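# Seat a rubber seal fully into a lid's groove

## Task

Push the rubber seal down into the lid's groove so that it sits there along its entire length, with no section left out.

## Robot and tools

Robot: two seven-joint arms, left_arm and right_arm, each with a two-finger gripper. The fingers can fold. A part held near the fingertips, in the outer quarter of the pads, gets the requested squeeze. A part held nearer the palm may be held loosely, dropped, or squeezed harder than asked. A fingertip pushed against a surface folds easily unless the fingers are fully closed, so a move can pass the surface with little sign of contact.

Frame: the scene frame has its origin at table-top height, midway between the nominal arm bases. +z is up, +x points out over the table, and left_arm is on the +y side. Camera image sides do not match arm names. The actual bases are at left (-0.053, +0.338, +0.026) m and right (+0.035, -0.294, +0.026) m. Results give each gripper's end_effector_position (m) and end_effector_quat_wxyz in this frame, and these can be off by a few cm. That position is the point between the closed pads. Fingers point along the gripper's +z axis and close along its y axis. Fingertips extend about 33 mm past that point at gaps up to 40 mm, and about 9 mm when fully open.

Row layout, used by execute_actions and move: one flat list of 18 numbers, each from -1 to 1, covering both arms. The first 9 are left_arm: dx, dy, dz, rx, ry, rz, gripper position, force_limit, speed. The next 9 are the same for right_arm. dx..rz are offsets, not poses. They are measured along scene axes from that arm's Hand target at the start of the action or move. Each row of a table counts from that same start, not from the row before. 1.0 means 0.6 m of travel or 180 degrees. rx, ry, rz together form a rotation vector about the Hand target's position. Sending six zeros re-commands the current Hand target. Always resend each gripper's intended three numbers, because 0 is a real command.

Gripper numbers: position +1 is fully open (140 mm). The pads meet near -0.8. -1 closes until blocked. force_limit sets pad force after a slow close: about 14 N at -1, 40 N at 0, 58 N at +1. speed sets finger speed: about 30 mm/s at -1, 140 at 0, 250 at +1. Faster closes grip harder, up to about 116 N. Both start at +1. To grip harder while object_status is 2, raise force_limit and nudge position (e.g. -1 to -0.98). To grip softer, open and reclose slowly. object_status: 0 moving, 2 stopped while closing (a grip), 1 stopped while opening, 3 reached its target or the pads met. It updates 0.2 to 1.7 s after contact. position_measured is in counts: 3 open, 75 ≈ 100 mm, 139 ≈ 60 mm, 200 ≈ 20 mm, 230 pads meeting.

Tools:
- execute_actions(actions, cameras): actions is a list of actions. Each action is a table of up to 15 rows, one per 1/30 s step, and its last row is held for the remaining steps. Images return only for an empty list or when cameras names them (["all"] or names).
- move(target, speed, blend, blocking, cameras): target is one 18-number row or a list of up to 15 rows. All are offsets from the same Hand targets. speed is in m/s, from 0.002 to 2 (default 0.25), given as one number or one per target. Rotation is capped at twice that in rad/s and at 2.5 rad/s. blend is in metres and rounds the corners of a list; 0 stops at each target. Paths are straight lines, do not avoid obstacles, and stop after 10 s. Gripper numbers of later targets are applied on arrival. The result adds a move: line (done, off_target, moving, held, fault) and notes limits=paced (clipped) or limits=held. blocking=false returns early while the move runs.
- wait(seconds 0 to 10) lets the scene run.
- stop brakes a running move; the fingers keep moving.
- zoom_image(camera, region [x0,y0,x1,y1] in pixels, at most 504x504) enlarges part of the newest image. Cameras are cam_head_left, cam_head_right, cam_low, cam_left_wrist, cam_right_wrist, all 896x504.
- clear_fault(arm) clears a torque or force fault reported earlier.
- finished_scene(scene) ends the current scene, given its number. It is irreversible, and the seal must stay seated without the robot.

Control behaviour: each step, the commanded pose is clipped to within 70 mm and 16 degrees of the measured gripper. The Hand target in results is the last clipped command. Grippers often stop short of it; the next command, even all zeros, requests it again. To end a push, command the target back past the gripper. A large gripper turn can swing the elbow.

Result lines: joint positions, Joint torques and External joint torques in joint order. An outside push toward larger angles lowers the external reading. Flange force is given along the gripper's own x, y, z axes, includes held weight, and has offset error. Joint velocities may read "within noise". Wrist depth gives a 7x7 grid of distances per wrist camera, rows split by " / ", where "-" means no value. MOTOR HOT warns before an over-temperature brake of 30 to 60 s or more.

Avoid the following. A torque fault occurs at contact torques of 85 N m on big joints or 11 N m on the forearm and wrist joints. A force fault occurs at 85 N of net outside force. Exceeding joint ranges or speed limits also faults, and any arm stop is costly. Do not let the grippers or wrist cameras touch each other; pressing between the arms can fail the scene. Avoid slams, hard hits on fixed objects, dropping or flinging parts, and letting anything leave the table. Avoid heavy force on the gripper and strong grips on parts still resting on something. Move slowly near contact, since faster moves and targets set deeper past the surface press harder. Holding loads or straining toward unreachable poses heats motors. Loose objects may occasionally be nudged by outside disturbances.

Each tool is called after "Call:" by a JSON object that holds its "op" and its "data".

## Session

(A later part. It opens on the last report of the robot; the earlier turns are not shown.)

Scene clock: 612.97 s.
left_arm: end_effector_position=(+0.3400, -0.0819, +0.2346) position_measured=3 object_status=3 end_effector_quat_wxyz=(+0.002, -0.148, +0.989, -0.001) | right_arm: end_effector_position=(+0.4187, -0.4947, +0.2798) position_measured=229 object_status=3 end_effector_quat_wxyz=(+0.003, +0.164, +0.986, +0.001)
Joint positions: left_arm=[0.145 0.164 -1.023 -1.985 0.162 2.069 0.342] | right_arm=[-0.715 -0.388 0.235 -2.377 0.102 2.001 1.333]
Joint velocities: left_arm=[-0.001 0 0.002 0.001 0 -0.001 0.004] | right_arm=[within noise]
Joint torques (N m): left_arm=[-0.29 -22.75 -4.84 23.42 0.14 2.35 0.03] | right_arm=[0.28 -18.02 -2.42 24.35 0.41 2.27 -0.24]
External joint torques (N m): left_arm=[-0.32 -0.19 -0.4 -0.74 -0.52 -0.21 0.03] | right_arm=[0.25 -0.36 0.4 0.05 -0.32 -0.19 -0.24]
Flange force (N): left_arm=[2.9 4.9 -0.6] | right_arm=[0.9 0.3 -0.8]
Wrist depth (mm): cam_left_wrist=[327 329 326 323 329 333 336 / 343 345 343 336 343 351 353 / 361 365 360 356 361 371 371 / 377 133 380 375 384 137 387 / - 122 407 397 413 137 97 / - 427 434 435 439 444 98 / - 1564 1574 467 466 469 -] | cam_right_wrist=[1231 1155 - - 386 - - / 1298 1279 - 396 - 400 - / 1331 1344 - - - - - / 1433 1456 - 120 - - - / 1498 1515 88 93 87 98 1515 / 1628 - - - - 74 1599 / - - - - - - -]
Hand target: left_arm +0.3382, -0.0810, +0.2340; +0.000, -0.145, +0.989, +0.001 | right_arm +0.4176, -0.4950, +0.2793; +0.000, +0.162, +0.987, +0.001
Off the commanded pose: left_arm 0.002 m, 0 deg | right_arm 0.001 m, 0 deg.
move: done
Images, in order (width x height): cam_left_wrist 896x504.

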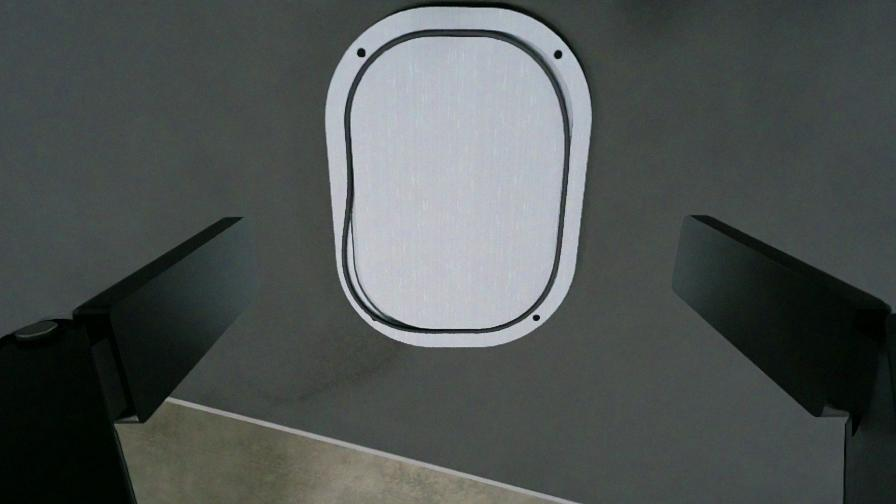

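Call:
{"op": "move", "data": {"target": [-0.047,0.385,-0.0067,0,0,0,-1,0,0.5,0.035,0.5997,-0.3322,0,0,0.196,-0.324,0,0], "speed": 0.25, "cameras": ["cam_right_wrist"]}}

Call:
{"op": "zoom_image", "data": {"camera": "cam_right_wrist", "region": [350, 0, 650, 300]}}

Scene clock: 657.83 s.
left_arm: end_effector_position=(+0.3092, +0.1492, +0.2301) position_measured=235 object_status=3 end_effector_quat_wxyz=(-0.002, -0.149, +0.989, +0.000) | right_arm: end_effector_position=(+0.4372, -0.1357, +0.0798) position_measured=170 object_status=3 end_effector_quat_wxyz=(-0.002, -0.146, +0.989, +0.001)
Joint positions: left_arm=[0.074 -0.469 -0.537 -2.523 -0.273 2.092 1.015] | right_arm=[-0.365 -0.058 0.777 -2.615 0.081 2.57 1.592]
Joint velocities: left_arm=[within noise] | right_arm=[0 0 0.001 -0.001 0.001 0.001 0.007]
Joint torques (N m): left_arm=[-0.87 -12.35 5.92 22.6 1.06 2.78 0.2] | right_arm=[-0.19 -17.58 -0.3 19.42 -0.04 2.55 0.03]
External joint torques (N m): left_arm=[-0.93 0.2 0.05 -0.56 0.39 0.31 0.2] | right_arm=[-0.14 -0.65 0.83 0.57 -0.47 0.14 0.03]
Flange force (N): left_arm=[1.0 1.0 1.9] | right_arm=[-2.0 1.1 0.4]
Wrist depth (mm): cam_left_wrist=[318 318 326 330 332 331 333 / 333 334 342 346 346 347 348 / 351 350 360 363 365 366 365 / 374 369 377 119 379 383 386 / 402 397 79 83 88 398 411 / 420 - 71 67 - 70 428 / - - - - - 71 -] | cam_right_wrist=[201 200 - 193 189 189 189 / 209 - - 198 198 198 198 / - - - 213 206 208 208 / - - - 220 165 220 219 / 249 - 93 241 117 92 226 / - - - 266 - 74 68 / - - - 274 - - 71]
Hand target: left_arm +0.3100, +0.1500, +0.2300; +0.000, -0.145, +0.989, +0.001 | right_arm +0.4386, -0.1352, +0.0800; +0.000, -0.145, +0.989, +0.001
Off the commanded pose: left_arm 0.001 m, 0 deg | right_arm 0.002 m, 0 deg.
move: done
Images, in order (width x height): cam_right_wrist 896x504.

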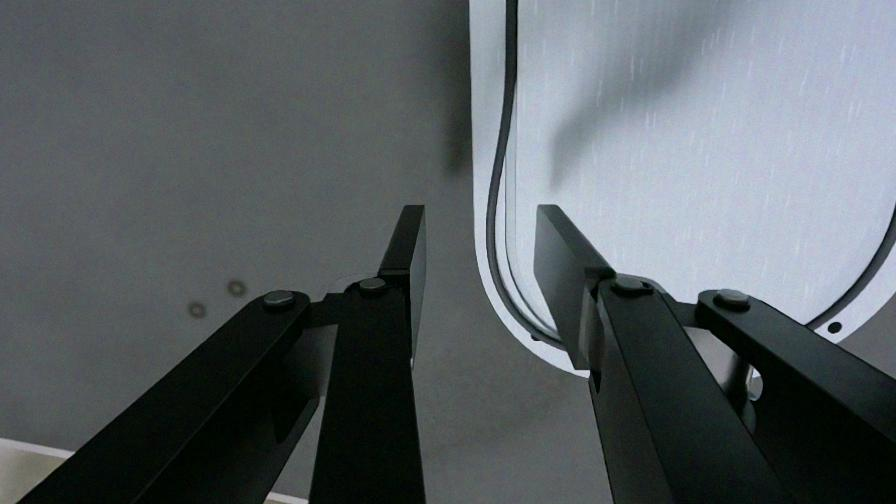

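Scaled by 1.680 from the camera's 896x504 image, which has a finer 1280x720 frame.

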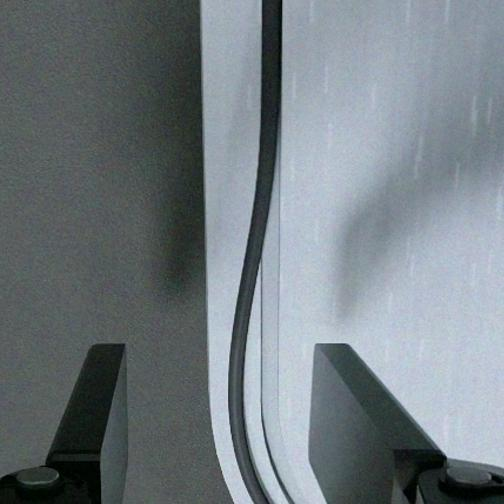

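Call:
{"op": "move", "data": {"target": [0,0,0,0,0,0,-1,0,0.5,-0.0093,0.0227,-0.0333,0,0,0.011,-0.324,0,0], "speed": 0.08, "cameras": ["cam_right_wrist"]}}

Scene clock: 697.60 s.
left_arm: end_effector_position=(+0.3092, +0.1492, +0.2301) position_measured=235 object_status=3 end_effector_quat_wxyz=(-0.002, -0.148, +0.989, +0.000) | right_arm: end_effector_position=(+0.4319, -0.1226, +0.0599) position_measured=170 object_status=3 end_effector_quat_wxyz=(-0.002, -0.163, +0.987, +0.001)
Joint positions: left_arm=[0.074 -0.469 -0.537 -2.523 -0.273 2.092 1.016] | right_arm=[-0.361 0.017 0.792 -2.621 -0.019 2.63 1.663]
Joint velocities: left_arm=[within noise] | right_arm=[-0.002 0 -0.001 -0.001 -0.001 0 0.005]
Joint torques (N m): left_arm=[-0.71 -12.53 5.64 22.6 0.88 2.75 0.1] | right_arm=[0.9 -18.55 0.64 18.3 -0.07 2.52 0.1]
External joint torques (N m): left_arm=[-0.78 0.04 -0.26 -0.66 0.22 0.27 0.1] | right_arm=[0.91 -0.65 0.32 0.29 -0.47 0.09 0.1]
Flange force (N): left_arm=[1.8 0.9 2.1] | right_arm=[-0.9 1.8 0.4]
Wrist depth (mm): cam_left_wrist=[318 319 326 331 331 331 331 / 333 334 342 346 345 348 350 / 346 351 360 363 363 365 367 / 372 371 377 119 383 385 384 / 403 400 79 83 88 398 409 / 425 - 71 67 - 70 428 / - - - - - 71 -] | cam_right_wrist=[181 179 181 171 170 170 172 / - - 190 181 179 178 179 / - - - 190 188 188 187 / - 215 - 197 165 197 198 / 227 - 93 207 116 92 204 / - - - - - 74 68 / - - - - - - 71]
Hand target: left_arm +0.3100, +0.1500, +0.2300; +0.000, -0.145, +0.989, +0.001 | right_arm +0.4330, -0.1216, +0.0600; +0.000, -0.162, +0.987, +0.001
Off the commanded pose: left_arm 0.001 m, 0 deg | right_arm 0.001 m, 0 deg.
move: done
Images, in order (width x height): cam_right_wrist 896x504.

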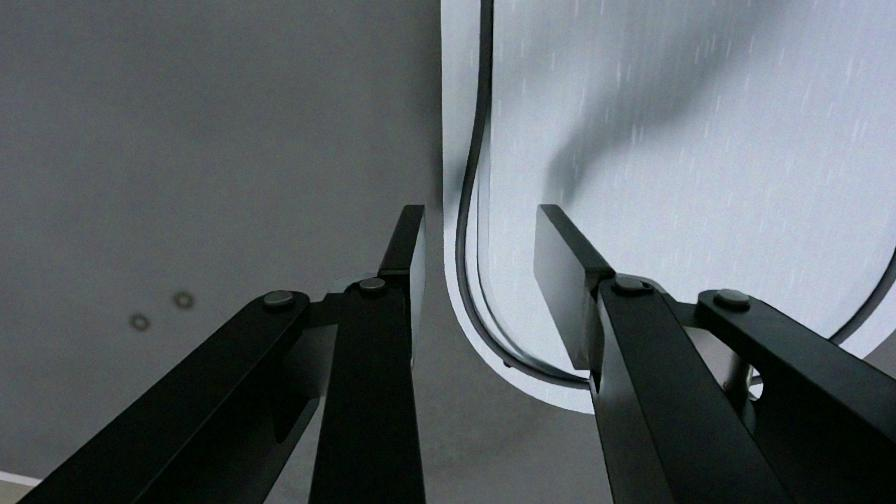

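Call:
{"op": "zoom_image", "data": {"camera": "cam_right_wrist", "region": [400, 60, 624, 400]}}

Scaled by 1.482 from the camera's 896x504 image, which has a finer 1280x720 frame.

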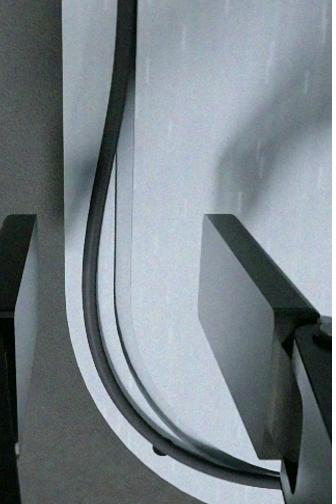

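Call:
{"op": "move", "data": {"target": [[0,0,0,0,0,0,-1,0,0.5,-0.0005,0.0016,-0.0322,0,0,0,-0.324,0,0],[0,0,0,0,0,0,-1,0,0.5,-0.0005,0.0016,-0.0322,0,0,0,-0.73,0,-0.8]], "speed": 0.05, "cameras": ["cam_right_wrist"]}}

Scene clock: 721.17 s.
left_arm: end_effector_position=(+0.3092, +0.1492, +0.2301) position_measured=235 object_status=3 end_effector_quat_wxyz=(-0.002, -0.148, +0.989, +0.000) | right_arm: end_effector_position=(+0.4315, -0.1214, +0.0406) position_measured=221 object_status=0 end_effector_quat_wxyz=(-0.002, -0.162, +0.987, +0.001)
Joint positions: left_arm=[0.074 -0.469 -0.537 -2.523 -0.273 2.092 1.016] | right_arm=[-0.344 0.094 0.758 -2.62 -0.141 2.682 1.755]
Joint torques (N m): left_arm=[-0.69 -12.56 5.67 22.58 0.89 2.75 0.12] | right_arm=[0.96 -20.42 1.67 17.47 -0.09 2.52 0.16]
External joint torques (N m): left_arm=[-0.69 -0.05 -0.13 -0.58 0.22 0.29 0.12] | right_arm=[0.99 -0.72 -0.05 0.49 -0.46 0.09 0.16]
Flange force (N): left_arm=[1.7 1.1 1.8] | right_arm=[-2.5 2.0 2.3]
Wrist depth (mm): cam_left_wrist=[318 318 325 330 330 331 332 / 333 333 342 346 346 349 348 / 345 350 361 364 365 366 365 / 372 370 377 119 381 384 386 / 402 386 79 83 88 399 408 / 422 - 71 67 - 70 429 / - - - - - 71 -] | cam_right_wrist=[165 164 - 154 152 152 152 / - 174 172 161 160 159 160 / 181 181 180 170 168 167 167 / 191 - - 131 175 176 176 / - - 94 - 87 87 185 / - - - - - 74 193 / - - - - - - -]
Hand target: left_arm +0.3100, +0.1500, +0.2300; +0.000, -0.145, +0.989, +0.001 | right_arm +0.4327, -0.1206, +0.0407; +0.000, -0.162, +0.987, +0.001
Off the commanded pose: left_arm 0.001 m, 0 deg | right_arm 0.001 m, 0 deg.
move: done
Images, in order (width x height): cam_right_wrist 896x504.

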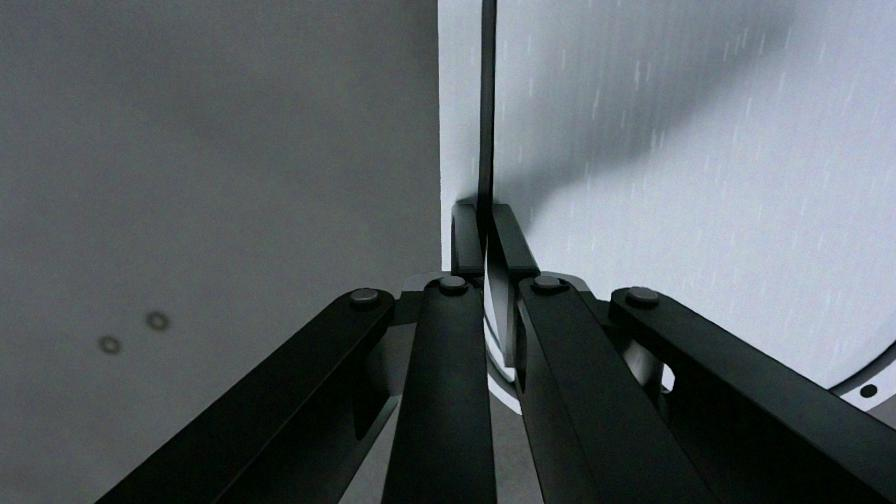

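Call:
{"op": "move", "data": {"target": [[0,0,0,0,0,0,-1,0,0.5,0,0,0.0038,0,0,0,-0.73,0,-0.8],[0,0,0,0,0,0,-1,0,0.5,0,0,0.0038,0,0,0,-1,0,-0.8],[0,0,0,0,0,0,-1,0,0.5,0,0,-0.0028,0,0,0,-1,0,-0.8]], "speed": 0.03, "cameras": ["cam_right_wrist"]}}

Scene clock: 729.37 s.
left_arm: end_effector_position=(+0.3092, +0.1492, +0.2301) position_measured=235 object_status=3 end_effector_quat_wxyz=(-0.002, -0.148, +0.989, +0.000) | right_arm: end_effector_position=(+0.4323, -0.1197, +0.0404) position_measured=228 object_status=2 end_effector_quat_wxyz=(+0.000, -0.164, +0.986, +0.000)
Joint positions: left_arm=[0.074 -0.469 -0.537 -2.523 -0.273 2.092 1.016] | right_arm=[-0.34 0.097 0.756 -2.618 -0.15 2.685 1.761]
Joint velocities: left_arm=[within noise] | right_arm=[0.001 0.001 -0.001 0 0 0 0.005]
Joint torques (N m): left_arm=[-0.7 -12.53 5.65 22.6 0.89 2.76 0.1] | right_arm=[-0.14 -17.57 0.1 16.5 -0.4 3.48 0.02]
External joint torques (N m): left_arm=[-0.78 0.11 -0.26 -0.66 0.22 0.27 0.1] | right_arm=[-0.04 2.17 -1.61 -0.41 -0.77 1.06 0.02]
Flange force (N): left_arm=[1.6 0.7 2.1] | right_arm=[-9.5 -0.2 19.8]
Wrist depth (mm): cam_left_wrist=[318 317 327 330 330 330 333 / 333 333 343 346 347 348 349 / 348 350 359 363 364 366 367 / 373 370 379 120 381 384 385 / 403 388 79 83 88 400 407 / 422 - 71 67 - 70 429 / - - - - - 71 -] | cam_right_wrist=[- 164 - 153 152 152 152 / - 174 - 161 159 159 159 / - - - 166 167 167 167 / - 191 191 117 175 176 176 / - 201 88 93 93 87 186 / - - 80 - - 74 194 / - - - - - - -]
Hand target: left_arm +0.3100, +0.1500, +0.2300; +0.000, -0.145, +0.989, +0.001 | right_arm +0.4327, -0.1206, +0.0390; +0.000, -0.162, +0.987, +0.001
Off the commanded pose: left_arm 0.001 m, 0 deg | right_arm 0.002 m, 0 deg.
move: done
Images, in order (width x height): cam_right_wrist 896x504.

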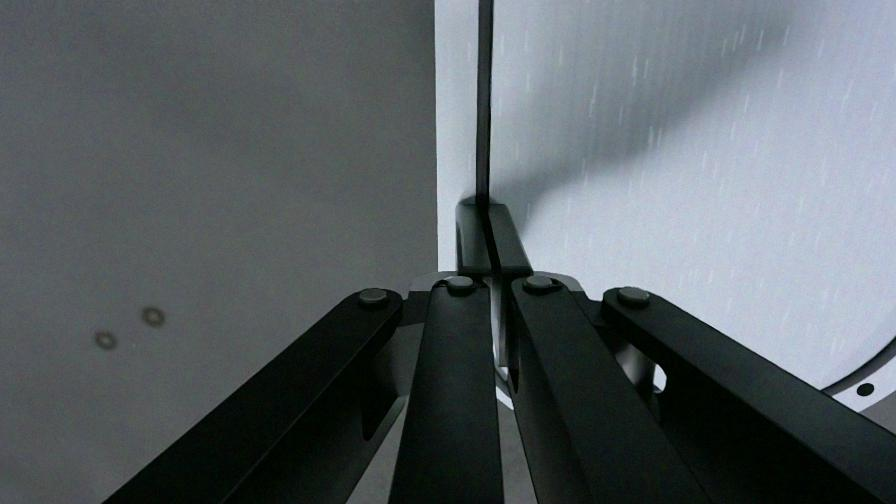

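Call:
{"op": "move", "data": {"target": [[0,0,0,0,0,0,-1,0,0.5,0,0,0.003,0,0,0,-1,0,-0.8],[0,0,0,0,0,0,-1,0,0.5,0,0,0.003,0,0,0,-0.62,0,-0.5],[0,0,0,0,0,0,-1,0,0.5,0,0,0.022,0,0,0,-0.62,0,-0.5],[0,0,0,0,0,0,-1,0,0.5,0,0,0.022,0,0,0,-1,0,0],[0,0,0,0,0,0,-1,0,0.5,0,0,0.0,0,0,0,-1,0,0],[0,0,0,0,0,0,-1,0,0.5,0,0,0.03,0,0,0,-1,0,0]], "speed": 0.04, "cameras": ["cam_right_wrist"]}}

Scene clock: 740.57 s.
left_arm: end_effector_position=(+0.3092, +0.1492, +0.2301) position_measured=235 object_status=3 end_effector_quat_wxyz=(-0.002, -0.148, +0.989, +0.000) | right_arm: end_effector_position=(+0.4333, -0.1201, +0.0566) position_measured=233 object_status=3 end_effector_quat_wxyz=(+0.001, -0.161, +0.987, +0.001)
Joint positions: left_arm=[0.074 -0.469 -0.537 -2.523 -0.273 2.092 1.016] | right_arm=[-0.351 0.034 0.782 -2.619 -0.048 2.646 1.692]
Joint velocities: left_arm=[within noise] | right_arm=[0 -0.001 0 -0.001 -0.001 0 -0.006]
Joint torques (N m): left_arm=[-0.67 -12.55 5.62 22.59 0.89 2.75 0.09] | right_arm=[-0.21 -20.43 1.4 17.75 0.86 2.25 -0.16]
External joint torques (N m): left_arm=[-0.65 -0.11 -0.16 -0.48 0.23 0.31 0.09] | right_arm=[-0.21 -2.01 0.75 -0.12 0.47 -0.19 -0.16]
Flange force (N): left_arm=[1.6 0.9 1.6] | right_arm=[10.4 -0.9 -12.7]
Wrist depth (mm): cam_left_wrist=[318 319 327 330 330 331 333 / 329 333 342 345 346 348 348 / 347 349 358 365 365 365 365 / 373 370 378 119 380 386 386 / 401 397 79 83 88 399 408 / 423 - 71 67 - 70 425 / - - - - - 71 -] | cam_right_wrist=[- - - 167 167 167 167 / - - - 177 175 175 175 / - - 201 185 184 184 184 / 209 - - 120 192 195 195 / - 222 94 93 87 200 205 / - - - - - 74 - / - - - - - - -]
Hand target: left_arm +0.3100, +0.1500, +0.2300; +0.000, -0.145, +0.989, +0.001 | right_arm +0.4327, -0.1206, +0.0570; +0.000, -0.162, +0.987, +0.001
Off the commanded pose: left_arm 0.001 m, 0 deg | right_arm 0.001 m, 0 deg.
move: done
Images, in order (width x height): cam_right_wrist 896x504.

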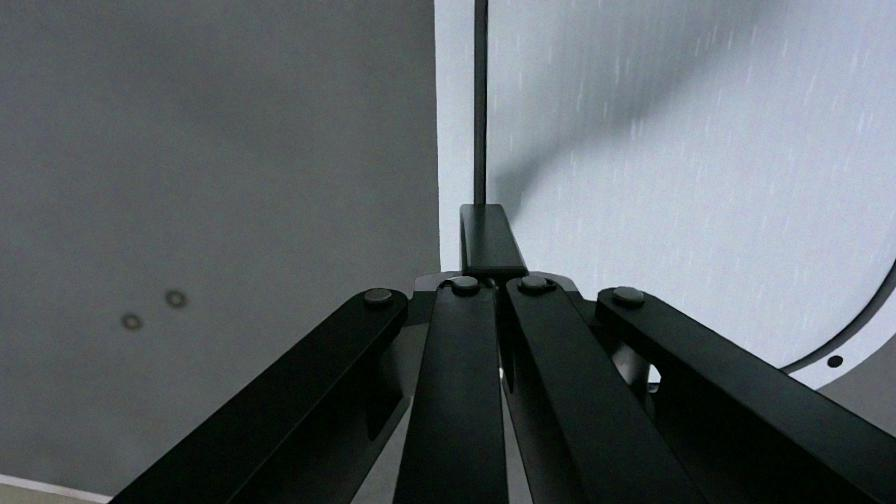

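Call:
{"op": "move", "data": {"target": [0,0,0,0,0,0,-1,0,0.5,0.083,0.045,0.17,0,0,0,-1,0,0], "speed": 0.15, "cameras": ["cam_right_wrist"]}}

Scene clock: 767.40 s.
left_arm: end_effector_position=(+0.3092, +0.1492, +0.2301) position_measured=235 object_status=3 end_effector_quat_wxyz=(-0.002, -0.148, +0.989, +0.000) | right_arm: end_effector_position=(+0.4833, -0.0938, +0.1587) position_measured=233 object_status=3 end_effector_quat_wxyz=(+0.002, -0.161, +0.987, +0.000)
Joint positions: left_arm=[0.074 -0.469 -0.537 -2.523 -0.273 2.092 1.016] | right_arm=[-0.34 -0.077 0.785 -2.376 0.073 2.324 1.614]
Joint velocities: left_arm=[within noise] | right_arm=[0 0 0 -0.001 0.002 -0.005 -0.004]
Joint torques (N m): left_arm=[-0.65 -12.58 5.67 22.57 0.9 2.75 0.1] | right_arm=[0.48 -19.65 -1.62 22.4 1.05 2.2 -0.34]
External joint torques (N m): left_arm=[-0.63 0 -0.13 -0.64 0.23 0.28 0.1] | right_arm=[0.44 -1.32 -0.03 0.36 0.45 -0.23 -0.34]
Flange force (N): left_arm=[1.6 1.1 1.9] | right_arm=[6.7 -0.8 -5.6]
Wrist depth (mm): cam_left_wrist=[318 319 328 329 330 331 333 / 333 333 343 346 346 345 349 / 350 352 360 362 363 363 366 / 371 370 379 125 379 384 387 / 402 387 79 83 88 397 409 / 421 - 71 67 - 70 428 / - - - - - 71 -] | cam_right_wrist=[- - - 262 261 261 - / - 288 - 273 273 274 - / - 300 - 287 288 284 - / - - - 120 300 - - / 1387 1387 88 93 87 82 - / 1473 - - - - 74 347 / - - - - - - -]
Hand target: left_arm +0.3100, +0.1500, +0.2300; +0.000, -0.145, +0.989, +0.001 | right_arm +0.4825, -0.0936, +0.1590; +0.000, -0.162, +0.987, +0.001
Off the commanded pose: left_arm 0.001 m, 0 deg | right_arm 0.001 m, 0 deg.
move: done
Images, in order (width x height): cam_right_wrist 896x504.

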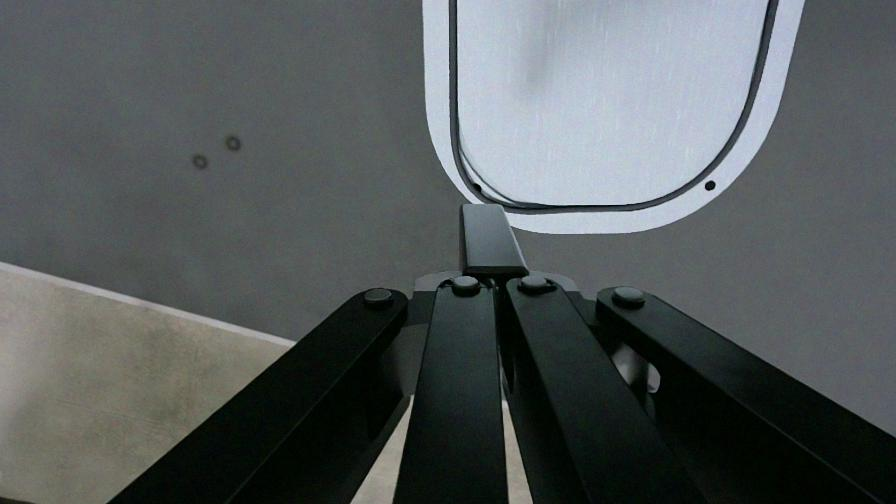

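Call:
{"op": "zoom_image", "data": {"camera": "cam_right_wrist", "region": [400, 60, 624, 260]}}

Call:
{"op": "zoom_image", "data": {"camera": "cam_right_wrist", "region": [600, 0, 824, 250]}}

Scaled by 2.250 from the camera's 896x504 image, which has a finer 1280x720 frame.

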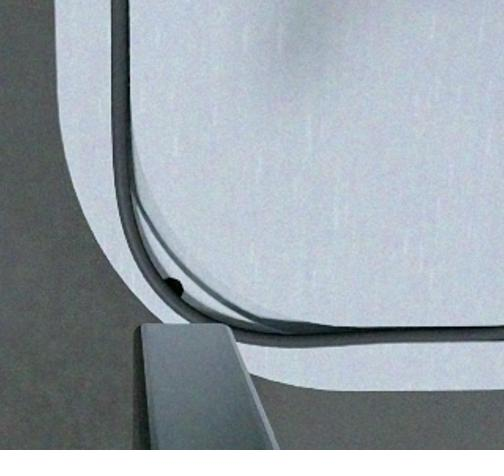

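Scaled by 2.016 from the camera's 896x504 image, which has a finer 1280x720 frame.

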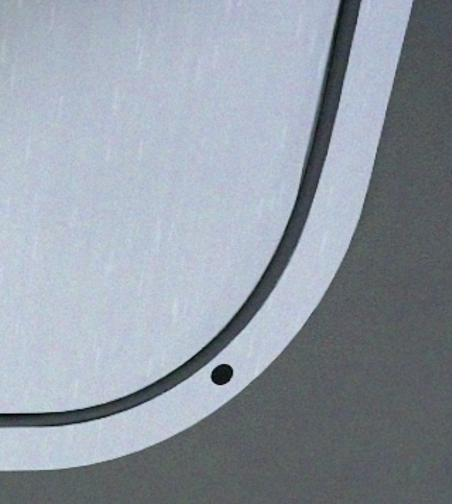

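Call:
{"op": "move", "data": {"target": [0,0,0,0,0,0,-1,0,0.5,0.0025,0.0775,-0.075,0,0,0.501,-0.324,0,0], "speed": 0.25, "cameras": ["cam_right_wrist"]}}

Scene clock: 819.27 s.
left_arm: end_effector_position=(+0.3092, +0.1492, +0.2301) position_measured=235 object_status=3 end_effector_quat_wxyz=(-0.002, -0.148, +0.989, +0.000) | right_arm: end_effector_position=(+0.4840, -0.0481, +0.1145) position_measured=170 object_status=3 end_effector_quat_wxyz=(+0.002, +0.812, -0.584, +0.000)
Joint positions: left_arm=[0.074 -0.469 -0.537 -2.523 -0.273 2.092 1.016] | right_arm=[-0.376 0.14 0.905 -2.33 -0.168 2.406 0.298]
Joint velocities: left_arm=[within noise] | right_arm=[-0.001 0 0.001 0 0 0 -0.006]
Joint torques (N m): left_arm=[-0.69 -12.54 5.63 22.56 0.89 2.75 0.12] | right_arm=[-0.21 -21.46 4.11 20.35 0.51 2.64 -0.29]
External joint torques (N m): left_arm=[-0.69 0.04 -0.19 -0.6 0.22 0.29 0.12] | right_arm=[-0.2 -0.75 0.76 -0.5 0.01 0.12 -0.29]
Flange force (N): left_arm=[1.5 0.9 1.9] | right_arm=[1.7 7.0 -3.6]
Wrist depth (mm): cam_left_wrist=[319 318 326 330 330 332 333 / 333 334 343 346 347 347 348 / 350 351 360 364 364 365 366 / 374 370 377 119 380 384 388 / 402 398 79 83 88 399 408 / 296 - 71 67 - 70 429 / - - - - - 71 -] | cam_right_wrist=[1083 - - - - 224 224 / 1130 - - - 231 230 230 / 1192 - - 244 242 241 241 / 1267 - - 253 165 254 253 / 1331 - 93 267 116 92 263 / - - - 300 - 74 68 / - - - - - - 71]
Hand target: left_arm +0.3100, +0.1500, +0.2300; +0.000, -0.145, +0.989, +0.001 | right_arm +0.4840, -0.0471, +0.1140; +0.001, +0.813, -0.582, -0.001
Off the commanded pose: left_arm 0.001 m, 0 deg | right_arm 0.001 m, 0 deg.
move: done
Images, in order (width x height): cam_right_wrist 896x504.

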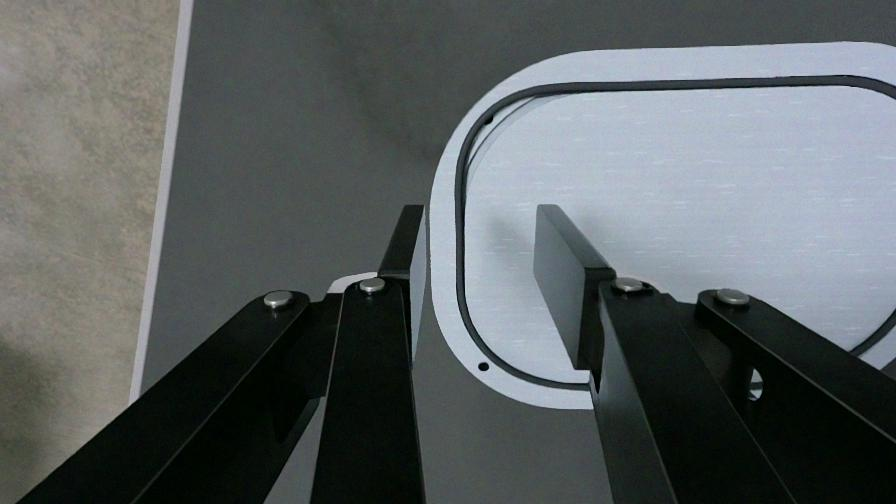

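Call:
{"op": "zoom_image", "data": {"camera": "cam_right_wrist", "region": [420, 40, 620, 240]}}

Call:
{"op": "zoom_image", "data": {"camera": "cam_right_wrist", "region": [420, 220, 620, 420]}}

Scaled by 2.520 from the camera's 896x504 image, which has a finer 1280x720 frame.

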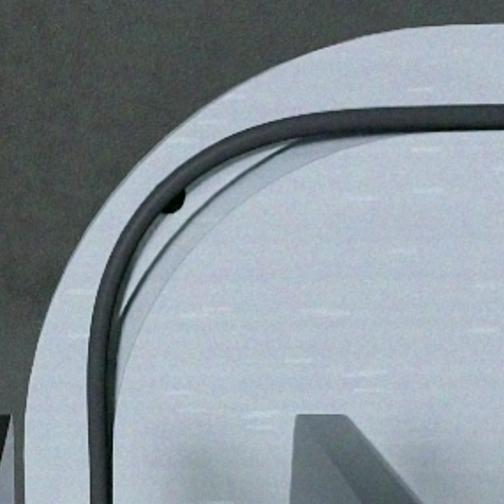

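Scaled by 2.520 from the camera's 896x504 image, which has a finer 1280x720 frame.

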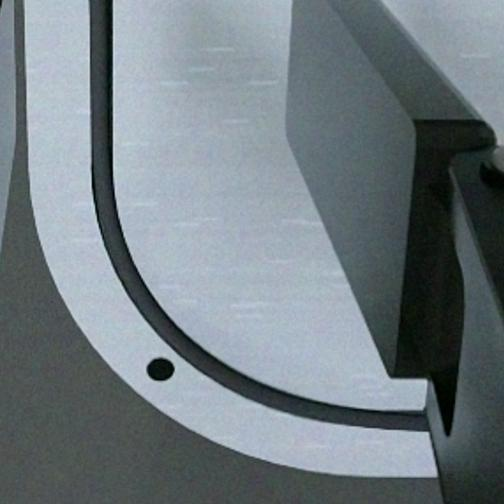

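Call:
{"op": "move", "data": {"target": [0,0,0,0,0,0,-1,0,0.5,0.0122,-0.0047,-0.09,0,0,0,-0.324,0,0], "speed": 0.1, "cameras": ["cam_right_wrist"]}}

Scene clock: 845.93 s.
left_arm: end_effector_position=(+0.3092, +0.1492, +0.2301) position_measured=235 object_status=3 end_effector_quat_wxyz=(-0.002, -0.148, +0.989, +0.000) | right_arm: end_effector_position=(+0.4894, -0.0506, +0.0591) position_measured=170 object_status=3 end_effector_quat_wxyz=(+0.003, +0.814, -0.580, -0.003)
Joint positions: left_arm=[0.074 -0.469 -0.537 -2.523 -0.273 2.092 1.016] | right_arm=[-0.275 0.3 0.775 -2.326 -0.352 2.506 0.407]
Joint velocities: left_arm=[within noise] | right_arm=[0 0 -0.001 -0.001 0.002 0.001 0.007]
Joint torques (N m): left_arm=[-0.69 -12.56 5.65 22.53 0.88 2.75 0.1] | right_arm=[0.9 -28.12 6.34 19.13 0.17 2.62 0.16]
External joint torques (N m): left_arm=[-0.65 -0.06 -0.12 -0.66 0.22 0.29 0.1] | right_arm=[0.82 -1.74 -0.16 0.55 -0.25 0.13 0.15]
Flange force (N): left_arm=[1.8 1.3 1.9] | right_arm=[-1.3 0.9 -1.4]
Wrist depth (mm): cam_left_wrist=[317 318 327 329 332 330 333 / 333 334 342 346 345 347 349 / 350 352 360 364 365 366 365 / 368 369 378 120 382 385 387 / 349 387 79 83 88 399 407 / 303 - 71 67 - 70 428 / - - - - - 70 -] | cam_right_wrist=[1016 - - 181 - - - / 1102 - 191 190 176 179 179 / 1130 - 200 190 186 186 186 / 1145 - - 193 165 196 195 / 1243 218 93 208 117 92 203 / - - - 218 219 74 68 / - - - 247 - - 71]
Hand target: left_arm +0.3100, +0.1500, +0.2300; +0.000, -0.145, +0.989, +0.001 | right_arm +0.4913, -0.0499, +0.0600; +0.001, +0.813, -0.582, -0.001
Off the commanded pose: left_arm 0.001 m, 0 deg | right_arm 0.002 m, 0 deg.
move: done
Images, in order (width x height): cam_right_wrist 896x504.

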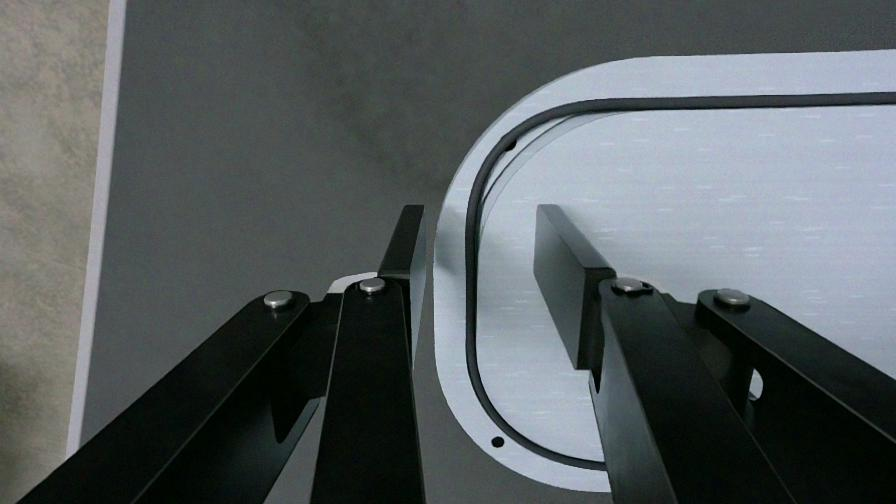

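Call:
{"op": "move", "data": {"target": [[0,0,0,0,0,0,-1,0,0.5,0.0085,-0.0058,-0.031,0,0,0,-0.324,0,0],[0,0,0,0,0,0,-1,0,0.5,0.0085,-0.0058,-0.031,0,0,0,-0.73,0,-0.8]], "speed": 0.06, "cameras": ["cam_right_wrist"]}}

Scene clock: 854.80 s.
left_arm: end_effector_position=(+0.3092, +0.1492, +0.2301) position_measured=235 object_status=3 end_effector_quat_wxyz=(-0.002, -0.148, +0.989, +0.000) | right_arm: end_effector_position=(+0.4948, -0.0542, +0.0408) position_measured=221 object_status=0 end_effector_quat_wxyz=(+0.003, +0.814, -0.581, -0.002)
Joint positions: left_arm=[0.074 -0.469 -0.537 -2.523 -0.273 2.092 1.016] | right_arm=[-0.232 0.35 0.714 -2.314 -0.405 2.537 0.433]
Joint torques (N m): left_arm=[-0.69 -12.6 5.65 22.55 0.9 2.76 0.11] | right_arm=[0.61 -30.26 6.51 18.36 0.41 2.64 0.1]
External joint torques (N m): left_arm=[-0.7 -0.01 -0.18 -0.67 0.23 0.28 0.11] | right_arm=[0.63 -1.79 -0.53 0.39 0 0.14 0.1]
Flange force (N): left_arm=[1.8 1.1 2.0] | right_arm=[-0.6 1.8 -1.7]
Wrist depth (mm): cam_left_wrist=[319 318 326 330 331 331 333 / 333 333 343 345 346 349 348 / 351 349 363 365 365 366 365 / 372 369 378 119 380 387 384 / 327 384 79 83 88 398 407 / 296 - 71 67 - 70 427 / - - - - - 71 -] | cam_right_wrist=[1036 - 165 - 164 - 163 / 1040 - 172 - 163 159 159 / 1160 182 181 178 169 168 167 / 195 197 190 186 175 176 176 / 204 201 94 93 87 87 185 / - - - - - 74 193 / - - - - - - -]
Hand target: left_arm +0.3100, +0.1500, +0.2300; +0.000, -0.145, +0.989, +0.001 | right_arm +0.4964, -0.0534, +0.0414; +0.001, +0.813, -0.582, -0.001
Off the commanded pose: left_arm 0.001 m, 0 deg | right_arm 0.002 m, 0 deg.
move: done
Images, in order (width x height): cam_right_wrist 896x504.

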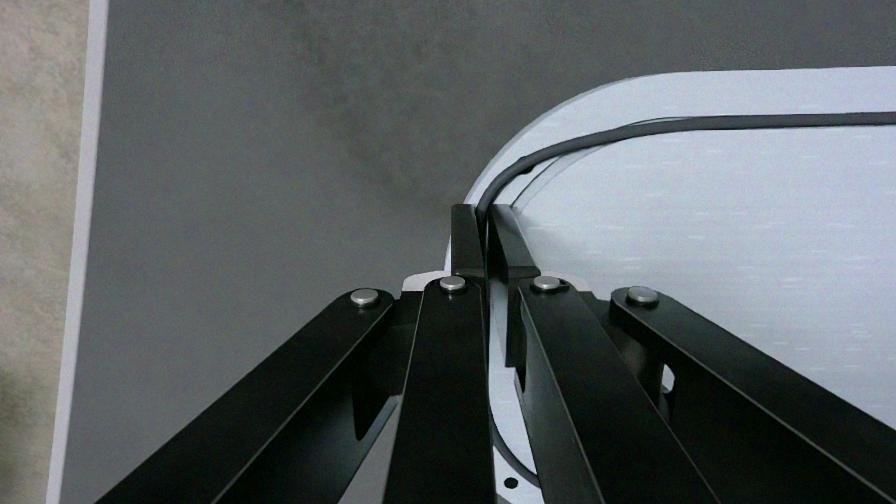

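Call:
{"op": "move", "data": {"target": [[0,0,0,0,0,0,-1,0,0.5,0,0,0.001,0,0,0,-0.73,0,-0.8],[0,0,0,0,0,0,-1,0,0.5,0,0,0.001,0,0,0,-1,-0.3,-1],[0,0,0,0,0,0,-1,0,0.5,0,0,0.006,0,0,0,-1,-0.3,-1],[0,0,0,0,0,0,-1,0,0.5,-0.0043,0.0125,0.006,0,0,0,-1,-0.3,-1]], "speed": 0.03, "cameras": ["cam_right_wrist"]}}

Scene clock: 862.20 s.
left_arm: end_effector_position=(+0.3092, +0.1492, +0.2301) position_measured=235 object_status=3 end_effector_quat_wxyz=(-0.002, -0.148, +0.989, +0.000) | right_arm: end_effector_position=(+0.4943, -0.0456, +0.0452) position_measured=226 object_status=2 end_effector_quat_wxyz=(-0.001, +0.815, -0.579, +0.000)
Joint positions: left_arm=[0.074 -0.469 -0.537 -2.523 -0.273 2.092 1.016] | right_arm=[-0.224 0.344 0.723 -2.31 -0.402 2.535 0.441]
Joint velocities: left_arm=[within noise] | right_arm=[0 0 -0.001 0 0 0 0.007]
Joint torques (N m): left_arm=[-0.69 -12.56 5.62 22.56 0.89 2.76 0.1] | right_arm=[0.98 -29.98 6.74 18.65 0.49 2.36 0.21]
External joint torques (N m): left_arm=[-0.66 0.09 -0.18 -0.69 0.23 0.28 0.1] | right_arm=[1.09 -1.63 -0.17 0.46 0.06 -0.17 0.21]
Flange force (N): left_arm=[1.5 0.9 2.1] | right_arm=[-1.9 0.5 -1.8]
Wrist depth (mm): cam_left_wrist=[319 318 326 330 331 331 333 / 334 332 342 347 347 346 349 / 350 351 361 363 364 365 367 / 375 370 378 125 380 386 386 / 317 387 79 83 88 400 408 / 282 - 71 67 - 70 427 / - - - - - 71 -] | cam_right_wrist=[1044 173 168 167 - 165 158 / 1061 178 - - 163 163 163 / 1111 187 - - 173 171 171 / 1208 194 - 120 179 180 179 / 1237 211 87 93 87 87 187 / 1237 - 81 - - 74 - / - - - - - - -]
Hand target: left_arm +0.3100, +0.1500, +0.2300; +0.000, -0.145, +0.989, +0.001 | right_arm +0.4938, -0.0459, +0.0450; +0.001, +0.813, -0.582, -0.001
Off the commanded pose: left_arm 0.001 m, 0 deg | right_arm 0.001 m, 0 deg.
move: done
Images, in order (width x height): cam_right_wrist 896x504.

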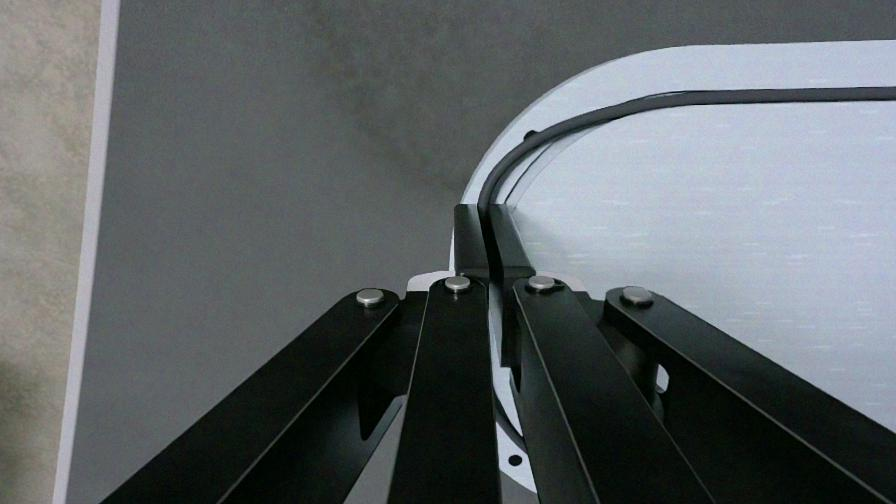

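Call:
{"op": "zoom_image", "data": {"camera": "cam_right_wrist", "region": [440, 30, 740, 230]}}

Scaled by 1.680 from the camera's 896x504 image, which has a finer 1280x720 frame.

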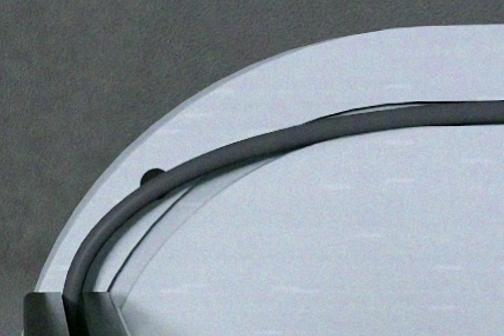

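Call:
{"op": "move", "data": {"target": [[0,0,0,0,0,0,-1,0,0.5,-0.0055,0.0033,0,0,0,0,-1,-0.3,-1],[0,0,0,0,0,0,-1,0,0.5,-0.0055,0.0033,-0.006,0,0,0,-1,-0.3,-1],[0,0,0,0,0,0,-1,0,0.5,-0.0055,0.0033,-0.006,0,0,0,-0.73,-0.3,-1]], "speed": 0.03, "cameras": ["cam_right_wrist"]}}

Call:
{"op": "zoom_image", "data": {"camera": "cam_right_wrist", "region": [440, 30, 740, 230]}}

Scene clock: 886.13 s.
left_arm: end_effector_position=(+0.3092, +0.1492, +0.2301) position_measured=235 object_status=3 end_effector_quat_wxyz=(-0.002, -0.148, +0.989, +0.000) | right_arm: end_effector_position=(+0.4901, -0.0445, +0.0416) position_measured=221 object_status=3 end_effector_quat_wxyz=(+0.002, +0.814, -0.581, -0.001)
Joint positions: left_arm=[0.074 -0.469 -0.537 -2.523 -0.273 2.092 1.016] | right_arm=[-0.211 0.347 0.715 -2.315 -0.403 2.538 0.454]
Joint velocities: left_arm=[within noise] | right_arm=[0.004 -0.001 -0.001 0 -0.001 0 -0.001]
Joint torques (N m): left_arm=[-0.71 -12.54 5.64 22.57 0.9 2.75 0.13] | right_arm=[0.81 -30.27 6.71 17.79 0.42 2.59 0.08]
External joint torques (N m): left_arm=[-0.69 0.05 -0.17 -0.65 0.23 0.28 0.13] | right_arm=[0.74 -1.8 -0.37 -0.25 0 0.07 0.08]
Flange force (N): left_arm=[1.6 1.0 2.0] | right_arm=[-0.3 4.1 -2.2]
Wrist depth (mm): cam_left_wrist=[318 319 327 331 331 331 331 / 334 333 342 345 348 348 350 / 349 350 361 365 365 365 366 / 373 368 379 119 381 386 386 / 310 385 79 83 88 399 410 / 289 - 71 67 - 70 429 / - - - - - 71 -] | cam_right_wrist=[997 - 164 164 162 156 156 / 178 - - 175 161 160 161 / 183 182 181 178 169 168 168 / - - - 122 176 177 176 / - - 94 93 87 87 186 / - - - - - 74 194 / - - - - - - -]
Hand target: left_arm +0.3100, +0.1500, +0.2300; +0.000, -0.145, +0.989, +0.001 | right_arm +0.4905, -0.0439, +0.0414; +0.001, +0.813, -0.582, -0.001
Off the commanded pose: left_arm 0.001 m, 0 deg | right_arm 0.001 m, 0 deg.
move: done
Images, in order (width x height): cam_right_wrist 896x504.

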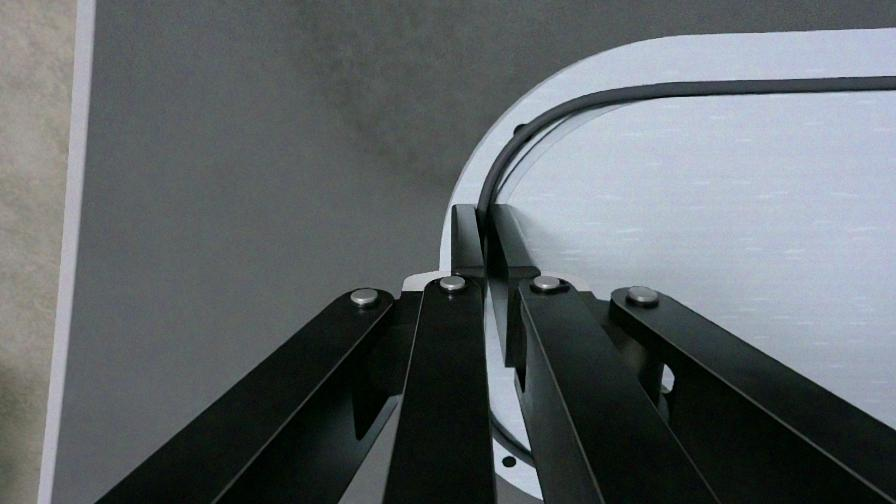

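Scaled by 1.680 from the camera's 896x504 image, which has a finer 1280x720 frame.

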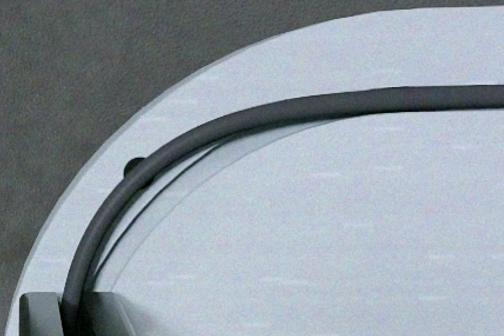

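Call:
{"op": "move", "data": {"target": [[0,0,0,0,0,0,-1,0,0.5,0,0,0,0,0,0,-1,-0.3,-1],[0,0,0,0,0,0,-1,0,0.5,0,0,0.006,0,0,0,-1,-0.3,-1],[0,0,0,0,0,0,-1,0,0.5,-0.005,0.0085,0.006,0,0,0,-1,-0.3,-1],[0,0,0,0,0,0,-1,0,0.5,-0.005,0.0085,0,0,0,0,-1,-0.3,-1],[0,0,0,0,0,0,-1,0,0.5,-0.005,0.0085,0,0,0,0,-0.73,-0.3,-1]], "speed": 0.03, "cameras": ["cam_right_wrist"]}}

Call:
{"op": "zoom_image", "data": {"camera": "cam_right_wrist", "region": [440, 30, 740, 230]}}

Scene clock: 902.13 s.
left_arm: end_effector_position=(+0.3092, +0.1492, +0.2301) position_measured=235 object_status=3 end_effector_quat_wxyz=(-0.002, -0.148, +0.989, +0.000) | right_arm: end_effector_position=(+0.4870, -0.0394, +0.0415) position_measured=221 object_status=3 end_effector_quat_wxyz=(+0.002, +0.814, -0.581, -0.001)
Joint positions: left_arm=[0.074 -0.469 -0.537 -2.523 -0.273 2.092 1.016] | right_arm=[-0.198 0.346 0.713 -2.316 -0.402 2.539 0.464]
Joint torques (N m): left_arm=[-0.71 -12.57 5.63 22.59 0.89 2.75 0.13] | right_arm=[0.94 -30.25 7.3 17.93 0.42 2.61 0.09]
External joint torques (N m): left_arm=[-0.71 -0.03 -0.18 -0.54 0.23 0.29 0.13] | right_arm=[0.8 -1.73 0.18 -0.09 0.01 0.09 0.09]
Flange force (N): left_arm=[1.6 0.9 1.8] | right_arm=[-0.6 3.9 -3.1]
Wrist depth (mm): cam_left_wrist=[320 319 327 330 330 331 333 / 333 333 342 347 345 346 349 / 350 349 359 363 365 365 366 / 371 370 379 119 380 386 388 / 306 386 79 83 88 398 409 / 278 - 71 67 - 70 428 / - - - - - 71 -] | cam_right_wrist=[170 165 - 164 162 155 153 / 177 173 171 170 161 160 160 / 1135 184 - 170 169 168 168 / - 191 - 123 175 177 176 / - - 94 93 87 87 185 / - - - - - 74 193 / - - - - - - -]
Hand target: left_arm +0.3100, +0.1500, +0.2300; +0.000, -0.145, +0.989, +0.001 | right_arm +0.4875, -0.0388, +0.0414; +0.001, +0.813, -0.582, -0.001
Off the commanded pose: left_arm 0.001 m, 0 deg | right_arm 0.001 m, 0 deg.
move: done
Images, in order (width x height): cam_right_wrist 896x504.

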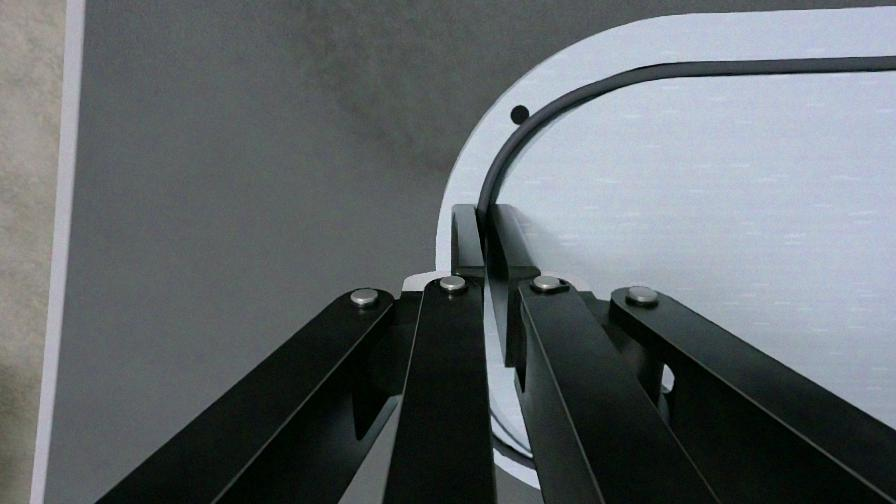

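Scaled by 1.680 from the camera's 896x504 image, which has a finer 1280x720 frame.

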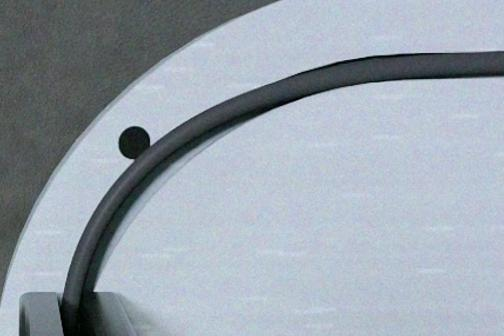

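Call:
{"op": "move", "data": {"target": [[0,0,0,0,0,0,-1,0,0.5,-0.0032,-0.0011,0,0,0,0,-0.73,0,-0.8],[0,0,0,0,0,0,-1,0,0.5,-0.0032,-0.0011,0.0027,0,0,0,-0.73,0,-0.8],[0,0,0,0,0,0,-1,0,0.5,-0.0032,-0.0011,0.0027,0,0,0,-1,0,-0.8],[0,0,0,0,0,0,-1,0,0.5,-0.0032,-0.0011,-0.004,0,0,0,-1,0,-0.8]], "speed": 0.03, "cameras": ["cam_right_wrist"]}}

Call:
{"op": "zoom_image", "data": {"camera": "cam_right_wrist", "region": [440, 30, 740, 230]}}

Scene clock: 917.83 s.
left_arm: end_effector_position=(+0.3092, +0.1492, +0.2301) position_measured=235 object_status=3 end_effector_quat_wxyz=(-0.002, -0.148, +0.989, +0.000) | right_arm: end_effector_position=(+0.4853, -0.0400, +0.0408) position_measured=228 object_status=2 end_effector_quat_wxyz=(+0.002, +0.814, -0.581, +0.000)
Joint positions: left_arm=[0.074 -0.469 -0.537 -2.523 -0.273 2.092 1.016] | right_arm=[-0.196 0.343 0.711 -2.322 -0.403 2.544 0.466]
Joint torques (N m): left_arm=[-0.74 -12.57 5.68 22.6 0.9 2.75 0.12] | right_arm=[0.86 -26.23 6.07 17.62 -0.19 3.82 0.17]
External joint torques (N m): left_arm=[-0.71 0.09 -0.12 -0.67 0.23 0.27 0.12] | right_arm=[1 2.1 -0.68 -0.33 -0.61 1.32 0.17]
Flange force (N): left_arm=[1.6 1.0 2.0] | right_arm=[-2.9 -4.8 12.9]
Wrist depth (mm): cam_left_wrist=[318 318 326 327 330 331 332 / 333 332 344 345 346 346 349 / 349 351 360 362 364 365 367 / 371 369 378 119 379 386 386 / 297 385 79 83 88 397 407 / 277 - 71 67 - 70 428 / - - - - - 71 -] | cam_right_wrist=[- - - 164 155 153 153 / 175 171 173 168 160 159 159 / 182 - 179 168 168 167 167 / 194 192 - 117 175 176 175 / - - 86 93 93 87 184 / - - 80 - - 74 193 / - - - - - - -]
Hand target: left_arm +0.3100, +0.1500, +0.2300; +0.000, -0.145, +0.989, +0.001 | right_arm +0.4856, -0.0395, +0.0390; +0.001, +0.813, -0.582, -0.001
Off the commanded pose: left_arm 0.001 m, 0 deg | right_arm 0.002 m, 0 deg.
move: done
Images, in order (width x height): cam_right_wrist 896x504.

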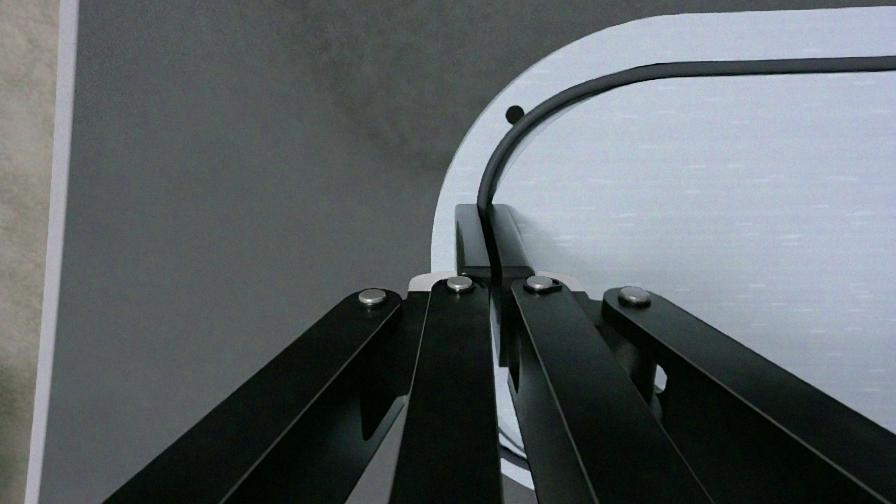

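Scaled by 1.680 from the camera's 896x504 image, which has a finer 1280x720 frame.

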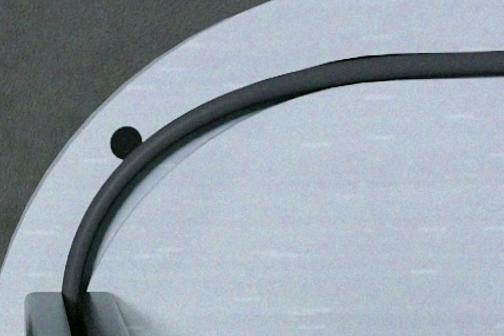

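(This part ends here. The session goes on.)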